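# Seat a blue 1x3 brick on the plate at brick 1

## Task

Using the reference picture called shape, find the spot marked as brick 1 on the white plate. Push a blue brick that is three studs long fully down onto the plate's studs there. When finished, the robot must not be in contact with any brick.

## Robot and tools

ROBOT. There are two arms, left_arm and right_arm. Each has a five-fingered hand: a right hand on right_arm and its mirror-image left hand on left_arm. A camera stand sits behind the arms. A loose object may occasionally get a small push from outside. Any object that ends up off the table means failure.

FRAMES. The scene frame has its origin at table-top height, midway between the nominal arm bases. +z is up, +x points out over the table, and left_arm is on the +y side. These side names do not match image left and right. The calibrated bases are: left_arm at (+0.009, +0.234, +0.047) m with quat_wxyz (+1.000, 0, 0, -0.014), and right_arm at (+0.042, -0.351, +0.001) m with quat_wxyz (+1.000, 0, 0, -0.001). Each arm reports its hand pose in its own base frame, and offsets are applied along that base's axes. Fixed cameras and the table use the scene frame.

HAND POINT. This point lies 0.05 m in front of the palm and 0.15 m from the wrist face, along the fingers. Its +z runs along the straight fingers and +y points out of the palm. On the right hand, +x runs across the palm away from the thumb. On the left hand, +x points toward the thumb. Straight fingers extend 0.06 to 0.07 m past the point and sit 0.06 m behind it along -y. A wrist bracket on the little-finger side can strike things.

ROW LAYOUT. Every row has 28 numbers in [-1, 1], with both arms always included. Numbers 1 to 14 are left_arm and 15 to 28 are right_arm. Each arm's block runs: dx, dy, dz, rx, ry, rz, then little, ring, middle, index, thumb_bend, thumb_turn, force_limit, speed.
- dx to rz are an offset, not an absolute pose. They are measured from that arm's Hand target as it stood when the action or move began, along the base axes. 1.0 equals 0.6 m of travel or 180 degrees of turn. rx, ry, rz form a single rotation vector, and the turn is about the Hand target position. Repeating an offset moves the arm further again. Six zeros re-request the current Hand target.
- The six hand motor numbers are absolute targets: -1 is open or straight and +1 is closed. For thumb_turn, -1 puts the thumb beside the palm and +1 puts it opposite the fingers.
- force_limit runs from about 0 N at -1 to 10 N at +1 (15 N for the two thumb motors). speed goes from near zero at -1 to full at +0.48 and above.
- Hands have no keep-as-is value. Repeat the last eight hand numbers you sent. If none have been sent yet, use hand_measured plus hand_force_limit and hand_speed.

TOOLS.
- execute_actions(actions, cameras): actions is a list of actions. Each action holds up to 15 rows, one row per 1/30 s step, and the final row is held to fill out 15 steps. Every row inside an action counts from the same start pose. cameras lists camera names, or ["all"] or []. An empty actions list returns the current state with images.
- move(target, speed, blend, blocking, cameras): moves the hand points in straight lines toward target. target is one 28-number row or a list of up to 15 rows, and every row counts from the same starting Hand targets. speed is in m/s, from 0.002 to 4.3 with default 0.25, given as one value or one per target; turn rate is capped at twice that in rad/s. blend, in metres, rounds off intermediate corners, and the default 0 stops at each one. A move is capped at 10 s. It does not avoid obstacles or the other arm. Do not route a path close to an arm's own base.
- wait(seconds 0 to 10): the scene runs on while the last commands are held.
- stop(): brakes a running move.
- zoom_image(camera, region [x0,y0,x1,y1] in pixels, at most 504 square): a closer view of the latest image from that camera.
- show_instructions(): shows the reference images, including shape.
- finished_scene(scene=1): ends the scene permanently.
Cameras: cam_head_left, cam_head_right, cam_high, cam_low, cam_left_wrist, cam_right_wrist, each 504x504.

RESULTS. end_effector_position is in metres and end_effector_quat_wxyz is in the base frame. Hand target is the last commanded pose after clipping. Orientation is clipped to within 40 degrees of the measured one on each step. Friction and gravity often leave the hand 1 to 3 cm short, usually low, sometimes 5 cm; that alone does not mean contact. Re-send the shortfall as an offset if needed. hand_measured, hand_stopped_by (moving, target, force, stalled, fault) and hand_load_n are listed in motor order. A load near 0 can mean the grip was lost. The move line reports how it ended (done, off_target, moving, held, fault) and which limits acted: paced means clipped, held means steps were withheld. Joint torques are noisy and carry offsets. A MOTOR HOT line warns of overheating. At 100 °C the arm goes limp for 30 to 60 s.

GRIPPING. With thumb_turn at +1, the hand closes on objects 0.035 to 0.065 m across, or handles down to about 0.025 m. For gentle grips, close slowly (speed at -0.94 or lower). To grip harder, raise force_limit and send a target more closed than hand_measured. To release, send a target more open than hand_measured.

CAUTIONS. Avoid dropping parts, releasing a part while it moves, fast impacts, heavy pressing on fixed things, and excessive finger force. Faster moves, or targets set further past the point of contact, push harder. To end a push, command back past the hand point. Never let the two hands press on or grip each other. Before finishing, lift clear so no brick is being touched.

Each tool is called after "Call:" as name([rows], argument=value, ...), one row to a line, values as JSON.

Reference images:

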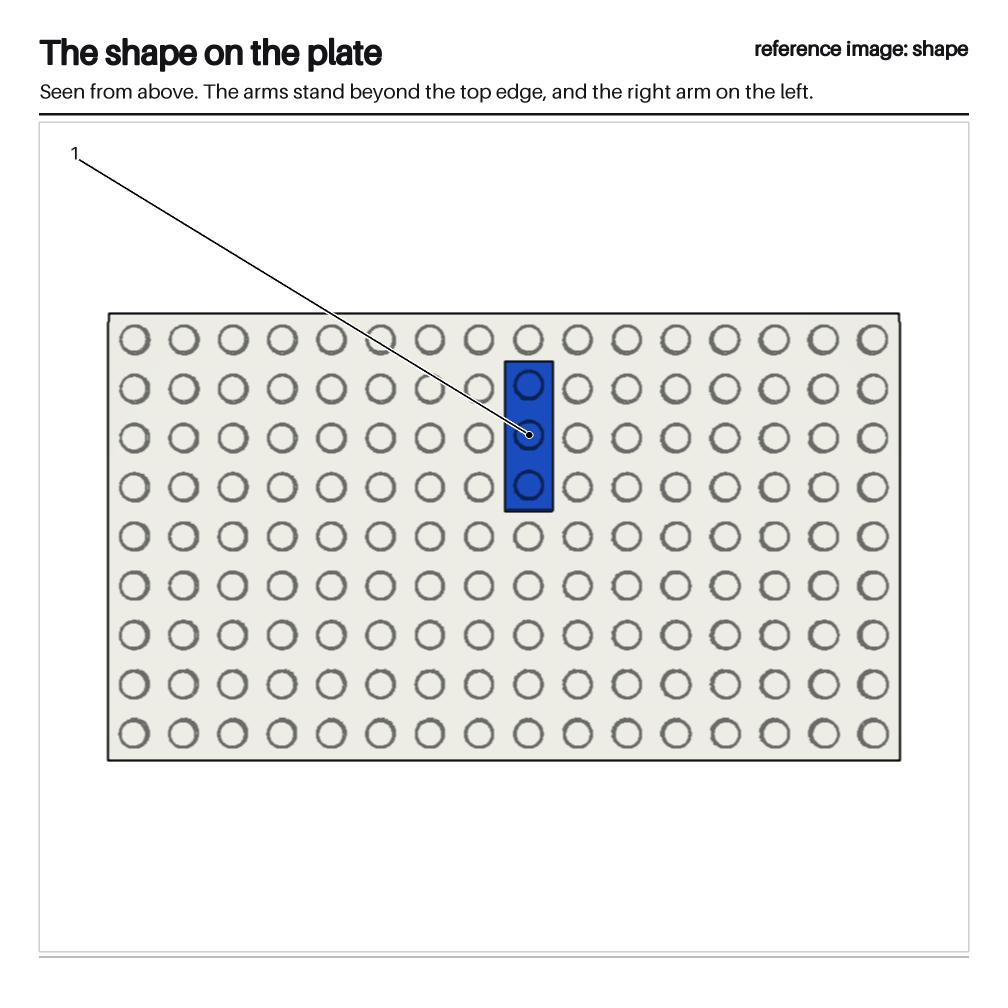

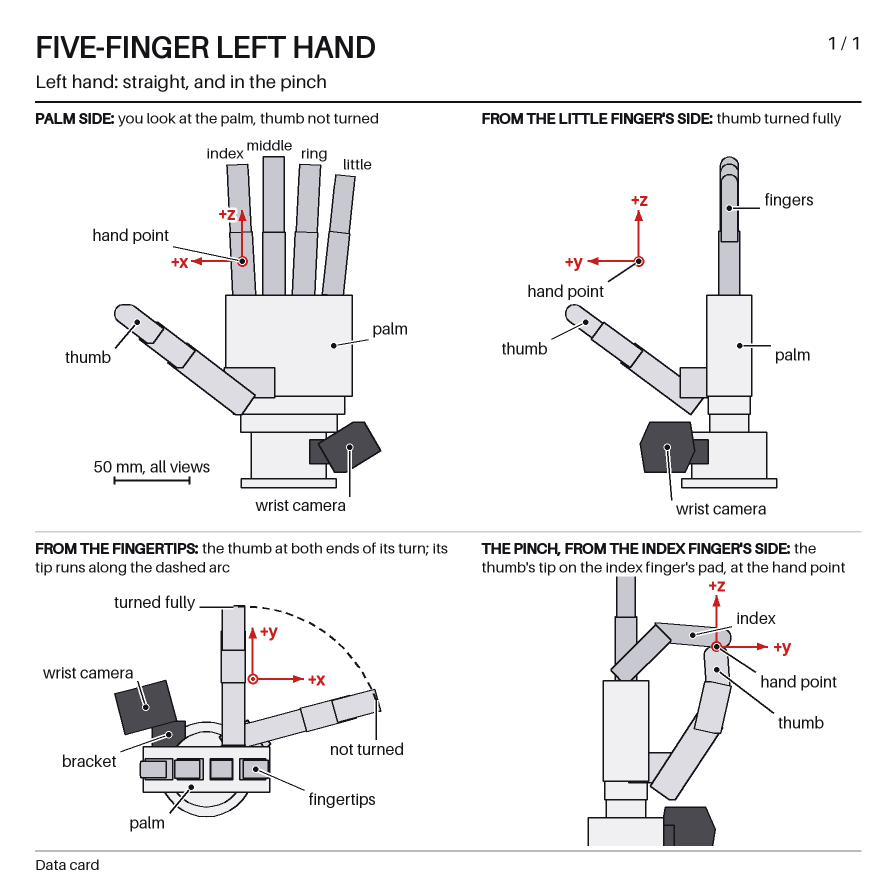

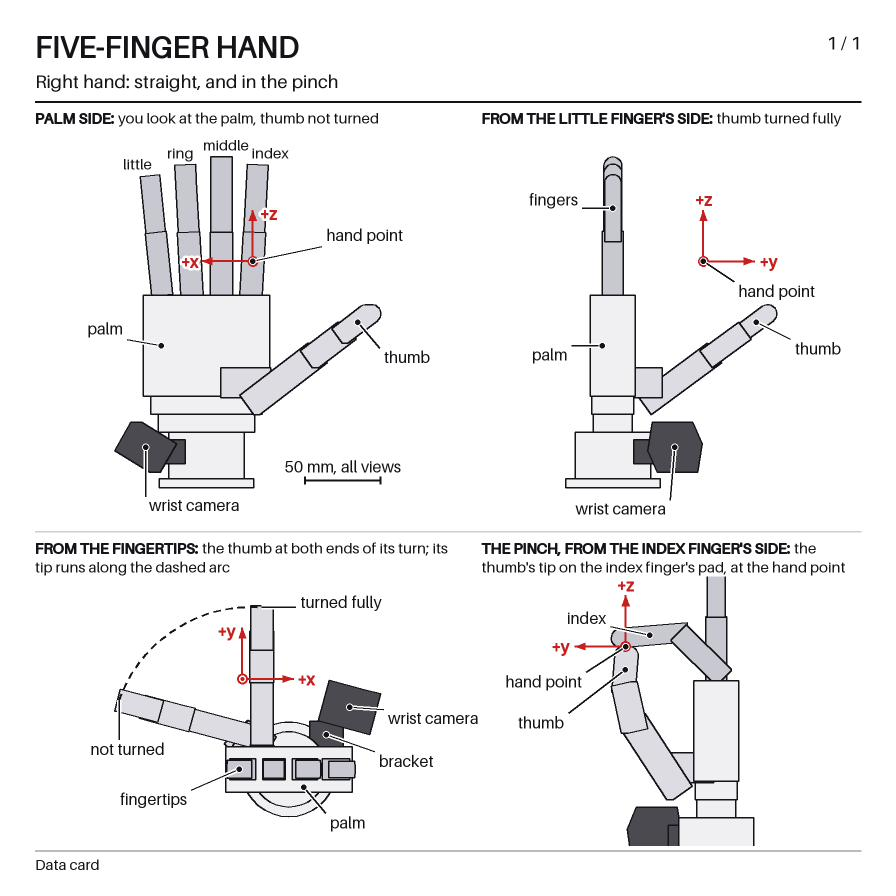

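## Session

Call:
execute_actions(actions=[])

Scene clock: 0.00 s.
left_arm: end_effector_position=(+0.6748, +0.1642, +0.2587) hand_measured=(-1.000, -1.000, -1.000, -1.000, -1.000, -1.000) hand_load_n=(+0.0, +0.0, +0.0, +0.0, +0.0, +0.0) hand_stopped_by=(target, target, target, target, target, target) hand_force_limit=0.00 hand_speed=-0.80 end_effector_quat_wxyz=(-0.520, +0.785, -0.334, -0.029) | right_arm: end_effector_position=(+0.6173, +0.4260, +0.2142) hand_measured=(-1.000, -1.000, -1.000, -1.000, -1.000, -1.000) hand_load_n=(+0.0, +0.0, +0.0, +0.0, +0.0, +0.0) hand_stopped_by=(target, target, target, target, target, target) hand_force_limit=0.00 hand_speed=-0.80 end_effector_quat_wxyz=(+0.400, -0.548, +0.726, +0.112)
Joint positions: left_arm=[0.05 1.875 1.863 -0.915 -0.963 -0.372] | right_arm=[0.43 1.905 1.701 -0.573 -0.364 0.86]
Joint velocities: within noise
Joint torques (N m): no reading
Heat: left arm: hottest elbow 28 °C; right arm: hottest elbow 34 °C.
Hand target: left_arm +0.6808, +0.1645, +0.2650; -0.523, +0.786, -0.329, -0.023 | right_arm +0.6233, +0.4287, +0.2234; +0.409, -0.548, +0.722, +0.110

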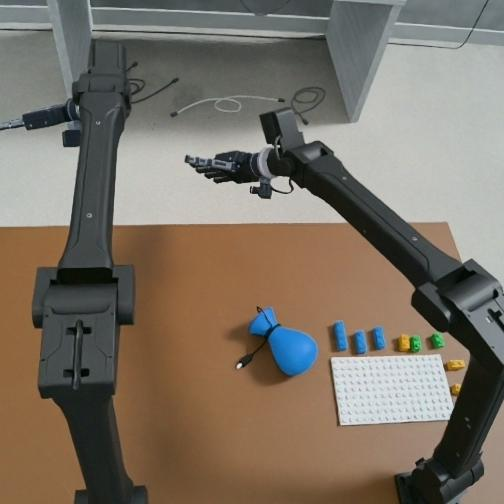

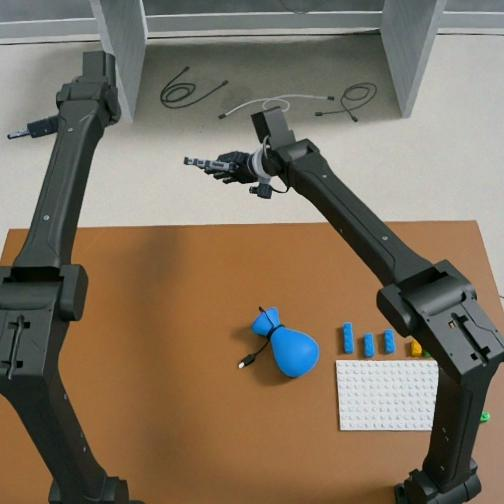

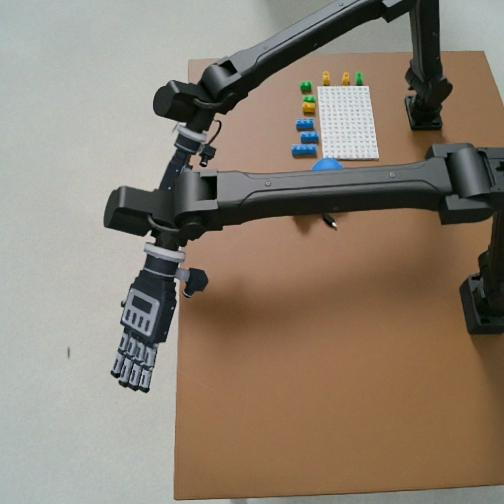

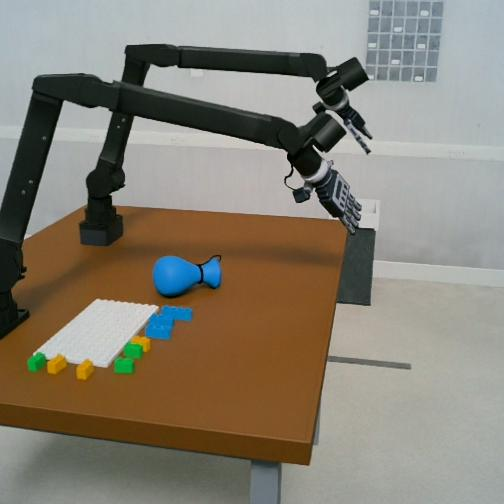

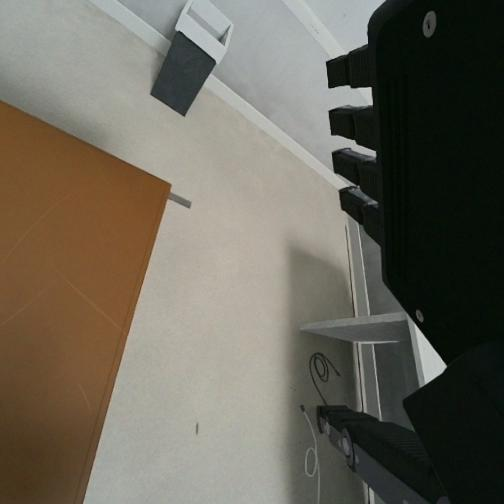

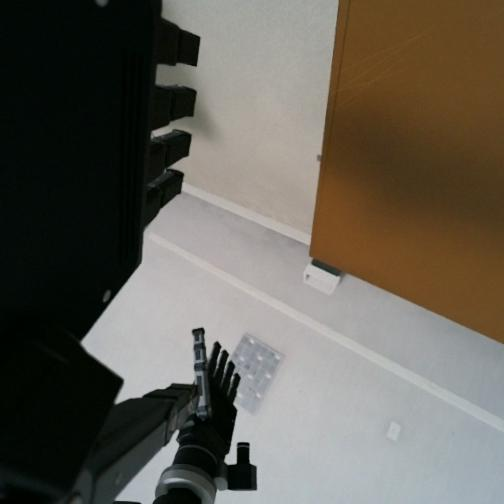

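Call:
zoom_image(camera="cam_head_left", region=[300, 300, 480, 450])

Call:
zoom_image(camera="cam_high", region=[270, 50, 430, 210])

Call:
zoom_image(camera="cam_low", region=[10, 240, 240, 400])

Scaled by 2.800 from the camera's 504x504 image, which has a finer 720x720 frame.

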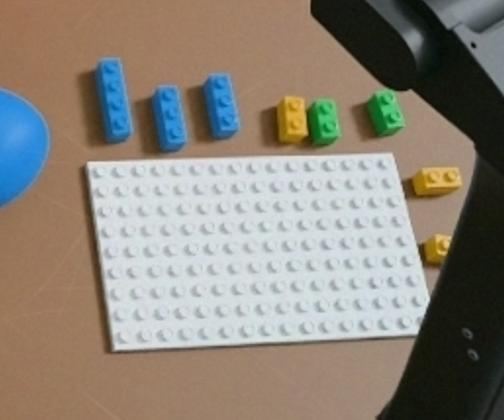

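Scaled by 3.150 from the camera's 504x504 image, which has a finer 720x720 frame.

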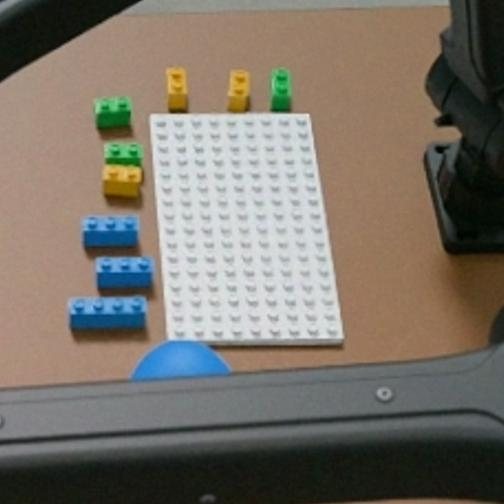

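Scaled by 2.191 from the camera's 504x504 image, which has a finer 720x720 frame.

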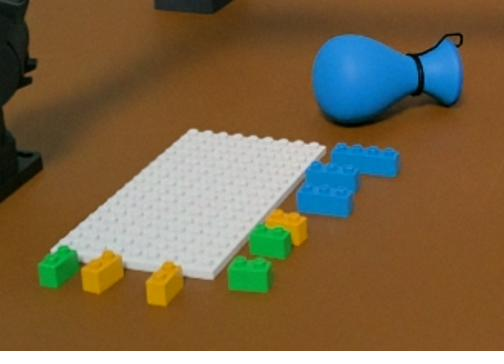

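Call:
move(target=[-0.1,-0.442,0.108,-0.042,0.051,-0.259,-1,-1,-1,-1,-1,1,0.0,-0.2,-0.054,-0.888,0.128,0,0,-0.248,-1,-1,-1,-1,-1,-1,0.0,-0.8], speed=0.35, cameras=["cam_head_left", "cam_low"])

Scene clock: 18.93 s.
left_arm: end_effector_position=(+0.6215, -0.0962, +0.3131) hand_measured=(-1.000, -1.000, -1.000, -1.000, -1.000, +1.000) hand_load_n=(+0.0, +0.0, +0.0, +0.0, +0.0, +0.0) hand_stopped_by=(target, target, target, target, target, target) hand_force_limit=0.00 hand_speed=-0.20 end_effector_quat_wxyz=(-0.407, +0.627, -0.650, +0.139) | right_arm: end_effector_position=(+0.5829, -0.1013, +0.2743) hand_measured=(-1.000, -1.000, -1.000, -1.000, -1.000, -1.000) hand_load_n=(+0.0, +0.0, +0.0, +0.0, +0.0, +0.0) hand_stopped_by=(target, target, target, target, target, target) hand_force_limit=0.00 hand_speed=-0.80 end_effector_quat_wxyz=(+0.405, -0.221, +0.886, -0.040)
Joint positions: left_arm=[-0.264 1.629 1.728 -0.915 -0.526 -0.016] | right_arm=[-0.402 1.479 1.315 -0.648 -0.397 0.84]
Joint torques (N m): left_arm=[0.73 -14.86 9.37 1.2 -0.34 0.27] | right_arm=[-0.15 -13.27 13.56 1.17 -0.32 -0.18]
Heat: left arm: hottest elbow 30 °C; right arm: hottest elbow 37 °C.
Hand target: left_arm +0.6208, -0.1006, +0.3299; -0.411, +0.619, -0.653, +0.146 | right_arm +0.5908, -0.1042, +0.3003; +0.420, -0.233, +0.875, -0.054
Off the commanded pose: left_arm 0.017 m, 1 deg | right_arm 0.027 m, 3 deg.
move: off_target (left_arm, right_arm)
Images, in order (width x height): cam_head_left 504x504, cam_low 504x504.

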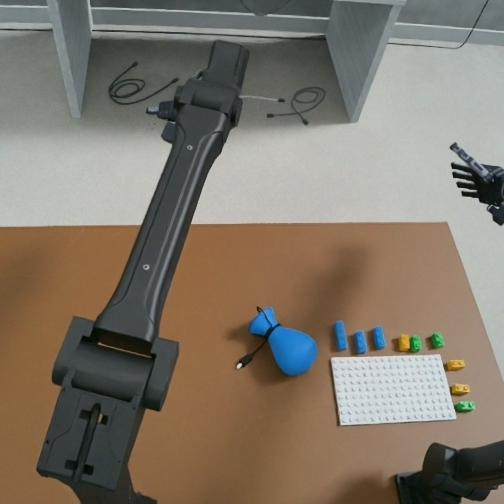

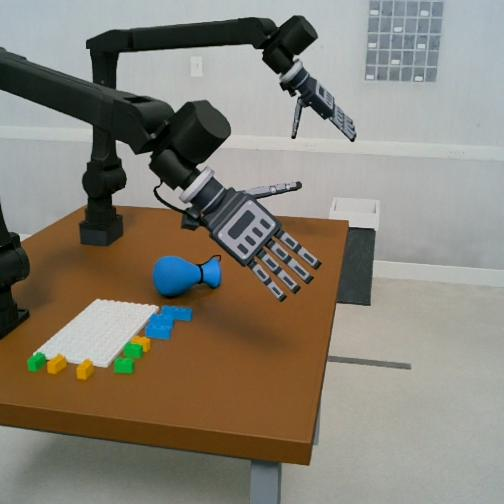

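Call:
zoom_image(camera="cam_head_left", region=[320, 310, 490, 435])

Scaled by 2.965 from the camera's 504x504 image, which has a finer 720x720 frame.

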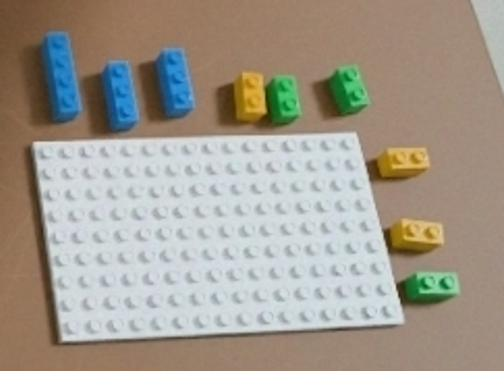

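Call:
move(target=[-0.4,-0.732,-0.295,-0.084,0.1013,-0.5167,1,1,0.0,0.0,-0.7,1,0.0,-0.2,-0.718,-0.652,0.05,0,0,-0.344,-1,-1,-1,-1,-1,-1,0.0,-0.8], speed=0.35, cameras=["all"])

Scene clock: 26.33 s.
left_arm: end_effector_position=(+0.3728, -0.5271, +0.1480) hand_measured=(+1.000, +1.000, +0.000, +0.000, -0.700, +1.000) hand_load_n=(+0.0, +0.0, +0.0, +0.0, +0.0, +0.0) hand_stopped_by=(target, target, target, target, target, target) hand_force_limit=0.00 hand_speed=-0.20 end_effector_quat_wxyz=(+0.000, -0.025, +0.926, -0.377) | right_arm: end_effector_position=(+0.1623, -0.4797, +0.3137) hand_measured=(-1.000, -1.000, -1.000, -1.000, -1.000, -1.000) hand_load_n=(+0.0, +0.0, +0.0, +0.0, +0.0, +0.0) hand_stopped_by=(target, target, target, target, target, target) hand_force_limit=0.00 hand_speed=-0.80 end_effector_quat_wxyz=(+0.331, +0.255, +0.874, -0.249)
Joint positions: left_arm=[-0.821 1.809 1.56 -0.689 0.481 0.537] | right_arm=[-1.525 1.25 1.192 -0.754 -0.438 0.791]
Joint torques (N m): left_arm=[1.44 -14.1 10.39 1.28 0.38 0.18] | right_arm=[-0.38 -7.47 14.19 1.31 -0.09 -0.07]
Heat: left arm: hottest elbow 31 °C; right arm: hottest elbow 38 °C.
Hand target: left_arm +0.3807, -0.5398, +0.1528; +0.005, -0.013, +0.924, -0.383 | right_arm +0.1599, -0.4954, +0.3304; +0.333, +0.251, +0.870, -0.262
Off the commanded pose: left_arm 0.016 m, 2 deg | right_arm 0.023 m, 2 deg.
move: off_target (left_arm, right_arm)
camera_calibration:
cam_left_wrist: T_world_to_cam=[[-0.2249, -0.721921, 0.654408, -0.389705], [-0.89763, 0.414773, 0.149075, 0.543499], [-0.379051, -0.55389, -0.741301, 0.0730792], [0, 0, 0, 1]] pos_world=[0.427917, -0.466287, 0.228178]
cam_right_wrist: T_world_to_cam=[[0.413325, 0.769217, -0.487307, 0.458298], [0.453386, 0.290258, 0.842728, -0.199985], [0.789686, -0.569258, -0.228782, -0.216701], [0, 0, 0, 1]] pos_world=[0.0723707, -0.417842, 0.342287]

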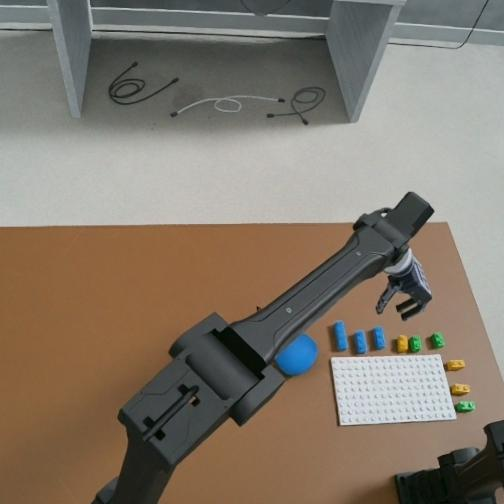

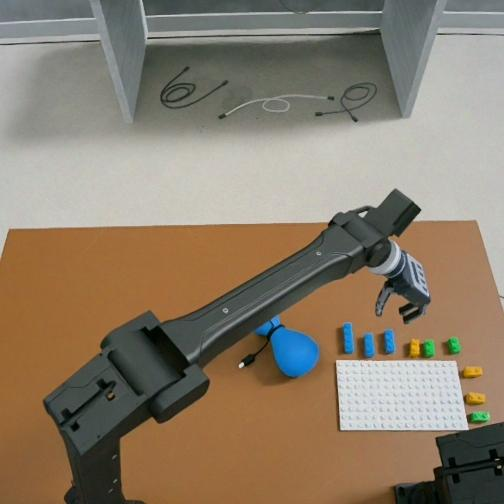

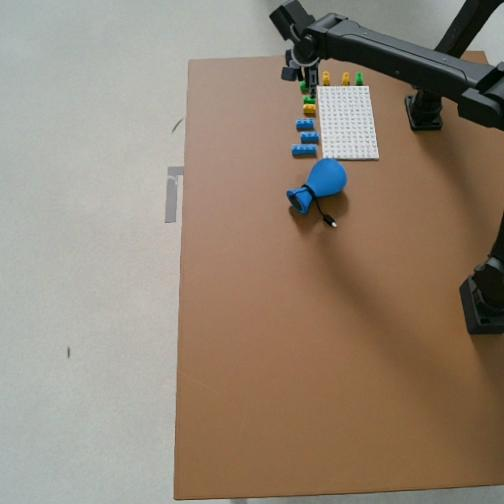

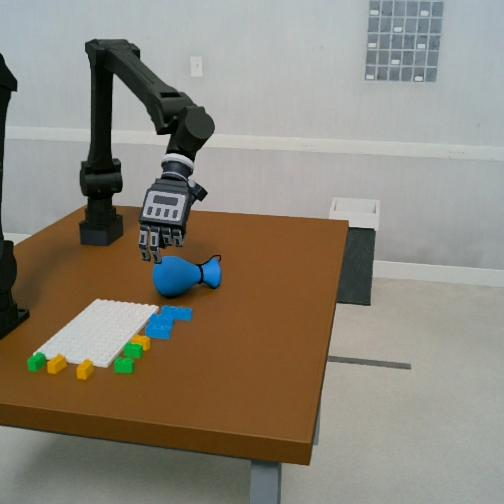

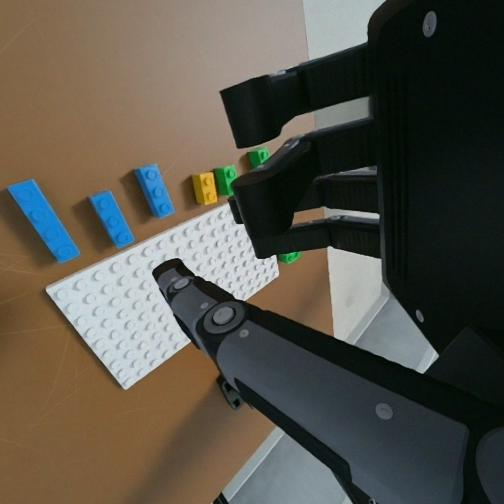

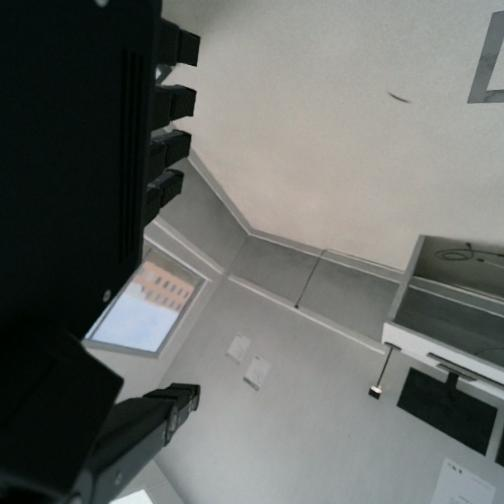

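Call:
zoom_image(camera="cam_left_wrist", region=[0, 80, 400, 420])

Scaled by 1.260 from the camera's 504x504 image, which has a finer 720x720 frame.

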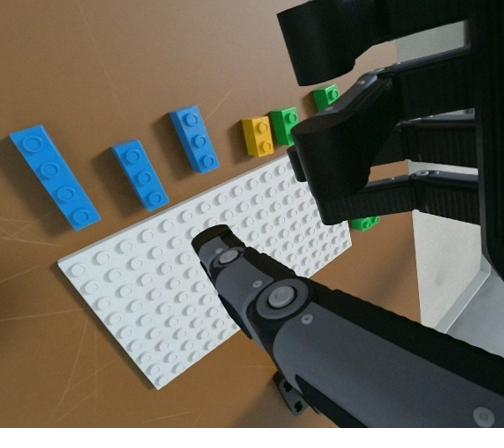

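Call:
zoom_image(camera="cam_left_wrist", region=[80, 130, 280, 290])

Call:
zoom_image(camera="cam_head_right", region=[325, 270, 495, 440])

Call:
zoom_image(camera="cam_head_left", region=[325, 270, 495, 440])

Scaled by 2.520 from the camera's 504x504 image, which has a finer 720x720 frame.

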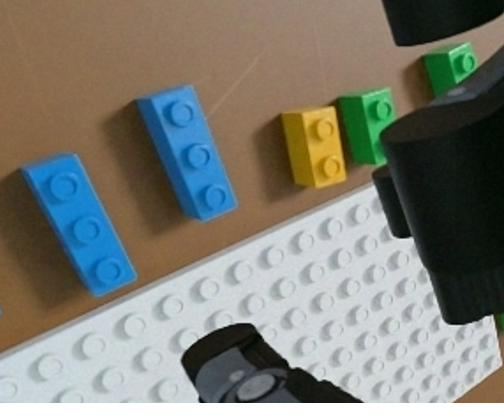

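Scaled by 2.965 from the camera's 504x504 image, which has a finer 720x720 frame.

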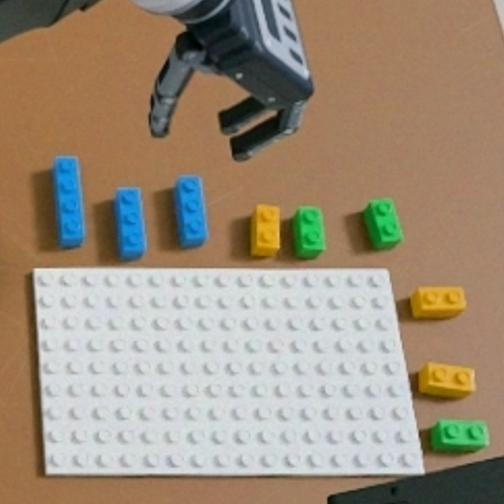

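Scaled by 2.965 from the camera's 504x504 image, which has a finer 720x720 frame.

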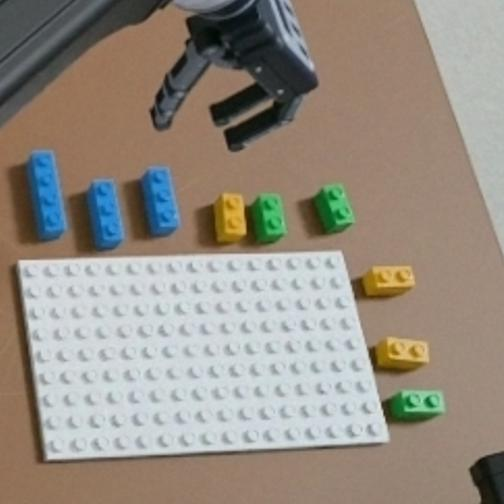

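Call:
zoom_image(camera="cam_head_right", region=[335, 315, 435, 385])

Call:
zoom_image(camera="cam_left_wrist", region=[80, 150, 200, 260])

Scaled by 5.040 from the camera's 504x504 image, which has a finer 720x720 frame.

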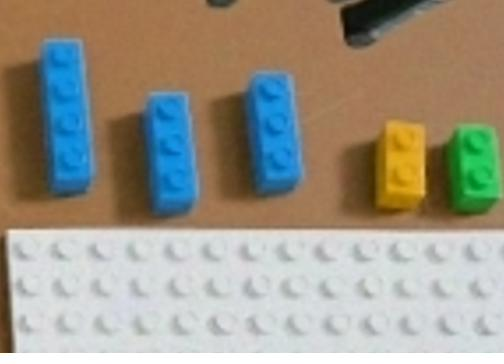

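Scaled by 4.200 from the camera's 504x504 image, which has a finer 720x720 frame.

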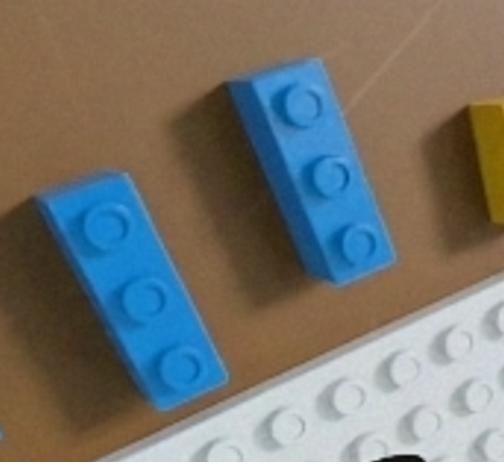

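Call:
zoom_image(camera="cam_low", region=[90, 290, 210, 385])

Scaled by 4.200 from the camera's 504x504 image, which has a finer 720x720 frame.

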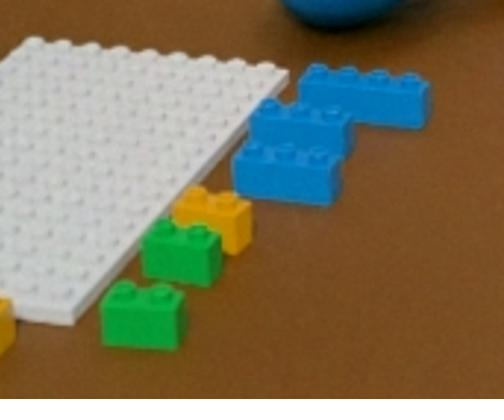

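Call:
move(target=[0.0438,-0.0253,-0.1463,-0.0833,-0.0023,0,1,1,-0.2,-0.2,-0.4,1,-0.2,-0.4,0,0,0,0,0,0,-1,-1,-1,-1,-1,-1,0.0,-0.8], speed=0.2, cameras=["cam_head_left", "cam_head_right", "cam_low", "cam_left_wrist"])

Call:
zoom_image(camera="cam_left_wrist", region=[0, 80, 400, 420])

Call:
zoom_image(camera="cam_low", region=[90, 200, 260, 385])

Call:
zoom_image(camera="cam_head_right", region=[325, 280, 445, 400])

Scene clock: 54.60 s.
left_arm: end_effector_position=(+0.4005, -0.5561, +0.0723) hand_measured=(+1.000, +1.000, -0.200, -0.200, -0.400, +1.000) hand_load_n=(+0.0, +0.0, +0.0, +0.0, +0.0, +0.0) hand_stopped_by=(target, target, target, target, target, target) hand_force_limit=-0.20 hand_speed=-0.40 end_effector_quat_wxyz=(+0.008, -0.002, +0.867, -0.498) | right_arm: end_effector_position=(+0.1623, -0.4797, +0.3137) hand_measured=(-1.000, -1.000, -1.000, -1.000, -1.000, -1.000) hand_load_n=(+0.0, +0.0, +0.0, +0.5, +0.0, +0.0) hand_stopped_by=(target, target, target, target, target, target) hand_force_limit=0.00 hand_speed=-0.80 end_effector_quat_wxyz=(+0.331, +0.255, +0.874, -0.249)
Joint positions: left_arm=[-0.773 1.912 1.377 -0.151 0.652 0.475] | right_arm=[-1.525 1.25 1.192 -0.754 -0.438 0.791]
Joint torques (N m): left_arm=[2.43 -15.21 6.56 2.7 0.37 -0.03] | right_arm=[-0.56 -7.53 14.11 1.36 -0.09 -0.06]
Heat: left arm: hottest elbow 35 °C; right arm: hottest elbow 42 °C.
Hand target: left_arm +0.4069, -0.5551, +0.0649; +0.007, -0.012, +0.866, -0.500 | right_arm +0.1599, -0.4954, +0.3304; +0.333, +0.251, +0.870, -0.262
Off the commanded pose: left_arm 0.010 m, 1 deg | right_arm 0.023 m, 2 deg.
move: off_target (right_arm)
camera_calibration:
cam_left_wrist: T_world_to_cam=[[-0.273282, -0.51577, 0.811972, -0.232212], [-0.885686, 0.464274, -0.00318171, 0.625325], [-0.375336, -0.720022, -0.583688, -0.0938164], [0, 0, 0, 1]] pos_world=[0.45517, -0.47764, 0.135779]
Images, in order (width x height): cam_head_left 504x504, cam_head_right 504x504, cam_low 504x504, cam_left_wrist 504x504.

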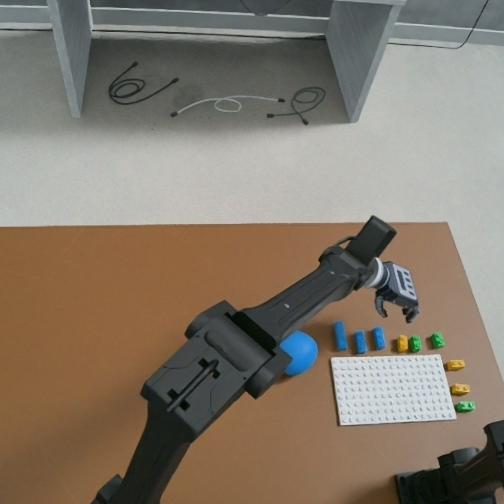

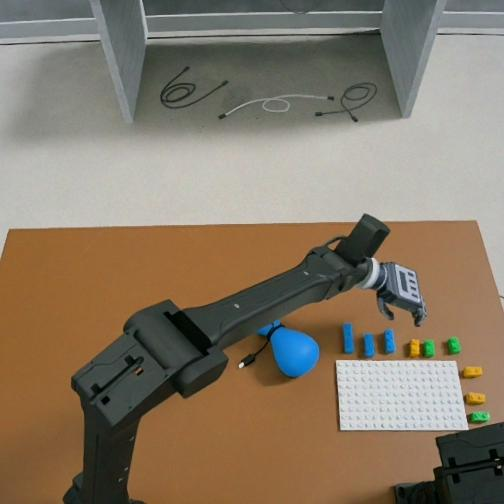

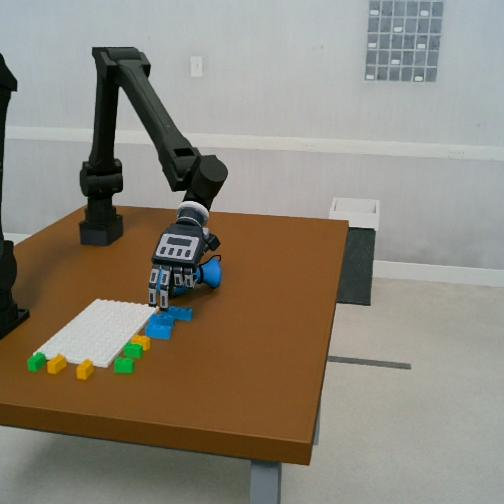

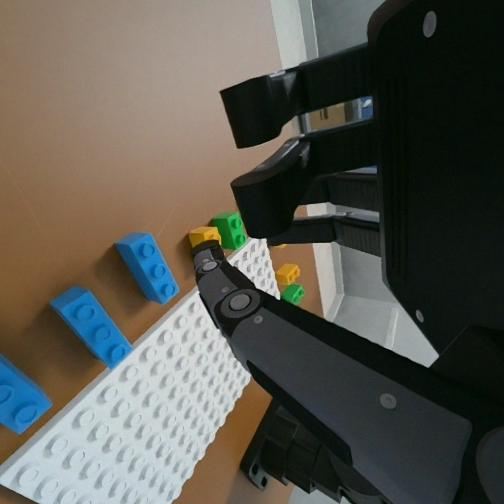

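Scaled by 1.260 from the camera's 504x504 image, which has a finer 720x720 frame.

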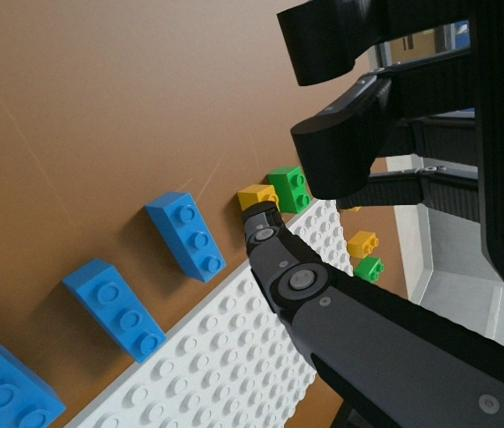

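Scaled by 2.724 from the camera's 504x504 image, which has a finer 720x720 frame.

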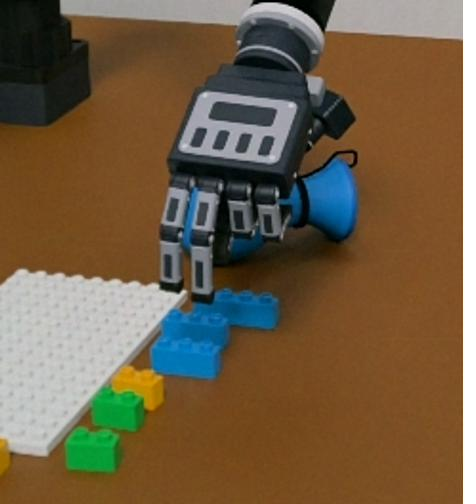

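Scaled by 4.200 from the camera's 504x504 image, which has a finer 720x720 frame.

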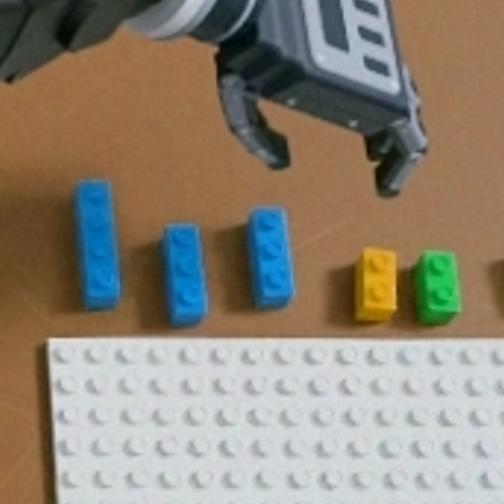

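Call:
move(target=[-0.0232,0.0052,-0.0582,0,0,0,-1,-1,-0.2,-0.2,-0.4,1,-0.2,-0.4,0,0,0,0,0,0,-1,-1,-1,-1,-1,-1,0.0,-0.8], speed=0.1, cameras=["cam_head_left", "cam_head_right", "cam_low", "cam_left_wrist"])

Call:
zoom_image(camera="cam_left_wrist", region=[40, 100, 360, 400])

Call:
zoom_image(camera="cam_head_left", region=[325, 280, 445, 400])

Call:
zoom_image(camera="cam_head_right", region=[325, 280, 445, 400])

Call:
zoom_image(camera="cam_low", region=[100, 230, 240, 370])

Scene clock: 62.17 s.
left_arm: end_effector_position=(+0.3938, -0.5497, +0.0428) hand_measured=(-1.000, -1.000, -0.200, -0.200, -0.400, +1.000) hand_load_n=(+0.0, -0.5, +0.0, +0.0, +0.5, +0.0) hand_stopped_by=(target, target, target, target, target, target) hand_force_limit=-0.20 hand_speed=-0.40 end_effector_quat_wxyz=(+0.011, -0.006, +0.865, -0.502) | right_arm: end_effector_position=(+0.1623, -0.4797, +0.3137) hand_measured=(-1.000, -1.000, -1.000, -1.000, -1.000, -1.000) hand_load_n=(+0.0, +0.0, +0.0, +0.0, +0.0, +0.0) hand_stopped_by=(target, target, target, target, target, target) hand_force_limit=0.00 hand_speed=-0.80 end_effector_quat_wxyz=(+0.331, +0.255, +0.874, -0.249)
Joint positions: left_arm=[-0.773 1.931 1.308 -0.048 0.648 0.463] | right_arm=[-1.525 1.25 1.192 -0.754 -0.438 0.791]
Joint torques (N m): left_arm=[1.44 -14.68 6.06 2.61 0.11 -0.07] | right_arm=[-0.44 -7.53 14.24 1.37 -0.09 -0.06]
Heat: left arm: hottest elbow 35 °C; right arm: hottest elbow 42 °C.
Hand target: left_arm +0.3931, -0.5521, +0.0303; +0.007, -0.012, +0.866, -0.500 | right_arm +0.1599, -0.4954, +0.3304; +0.333, +0.251, +0.870, -0.262
Off the commanded pose: left_arm 0.013 m, 1 deg | right_arm 0.023 m, 2 deg.
move: off_target (left_arm, right_arm)
camera_calibration:
cam_left_wrist: T_world_to_cam=[[-0.270042, -0.510983, 0.816072, -0.205607], [-0.889861, 0.456146, -0.00884338, 0.613882], [-0.36773, -0.728579, -0.577882, -0.11687], [0, 0, 0, 1]] pos_world=[0.44777, -0.47023, 0.105682]
Images, in order (width x height): cam_head_left 504x504, cam_head_right 504x504, cam_low 504x504, cam_left_wrist 504x504.

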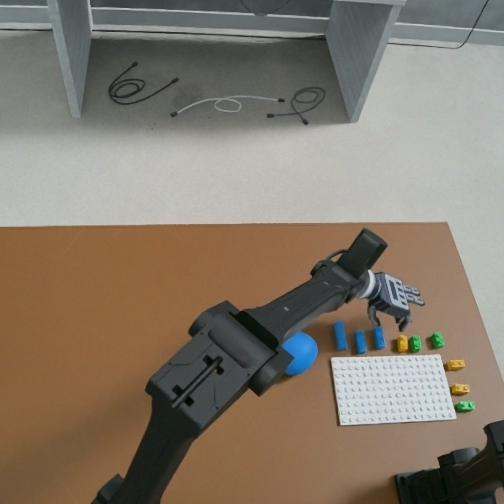

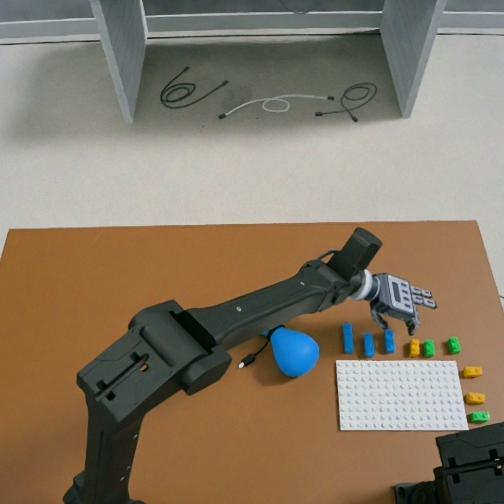

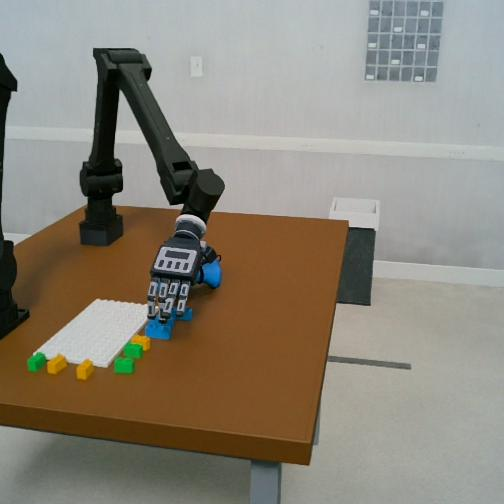

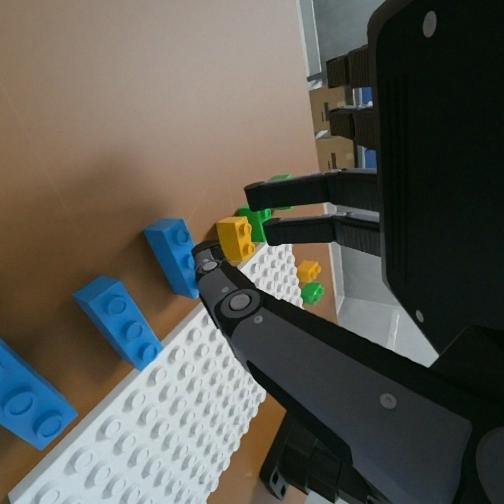

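Scaled by 1.575 from the camera's 504x504 image, which has a finer 720x720 frame.

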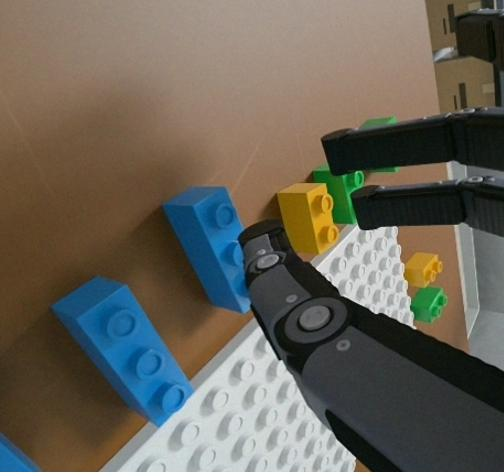

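Scaled by 4.200 from the camera's 504x504 image, which has a finer 720x720 frame.

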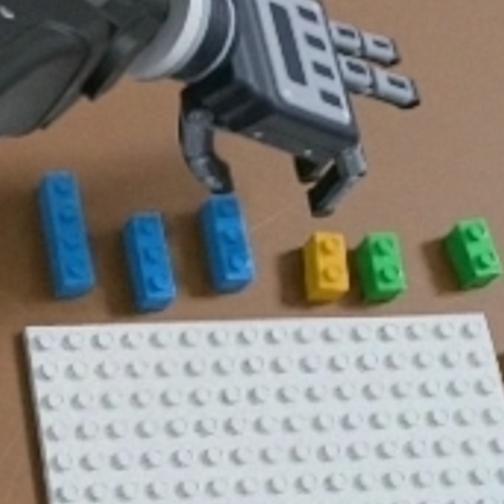

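Scaled by 4.200 from the camera's 504x504 image, which has a finer 720x720 frame.

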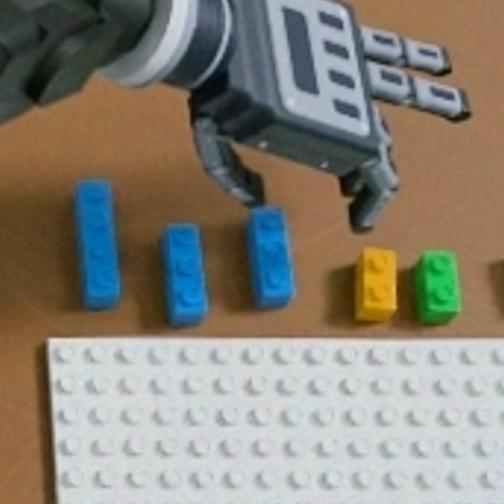

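Scaled by 3.600 from the camera's 504x504 image, which has a finer 720x720 frame.

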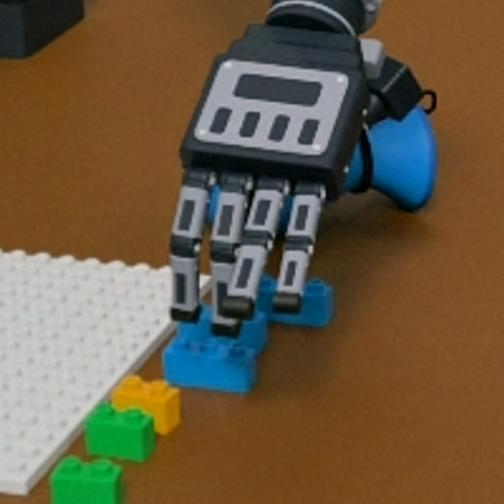

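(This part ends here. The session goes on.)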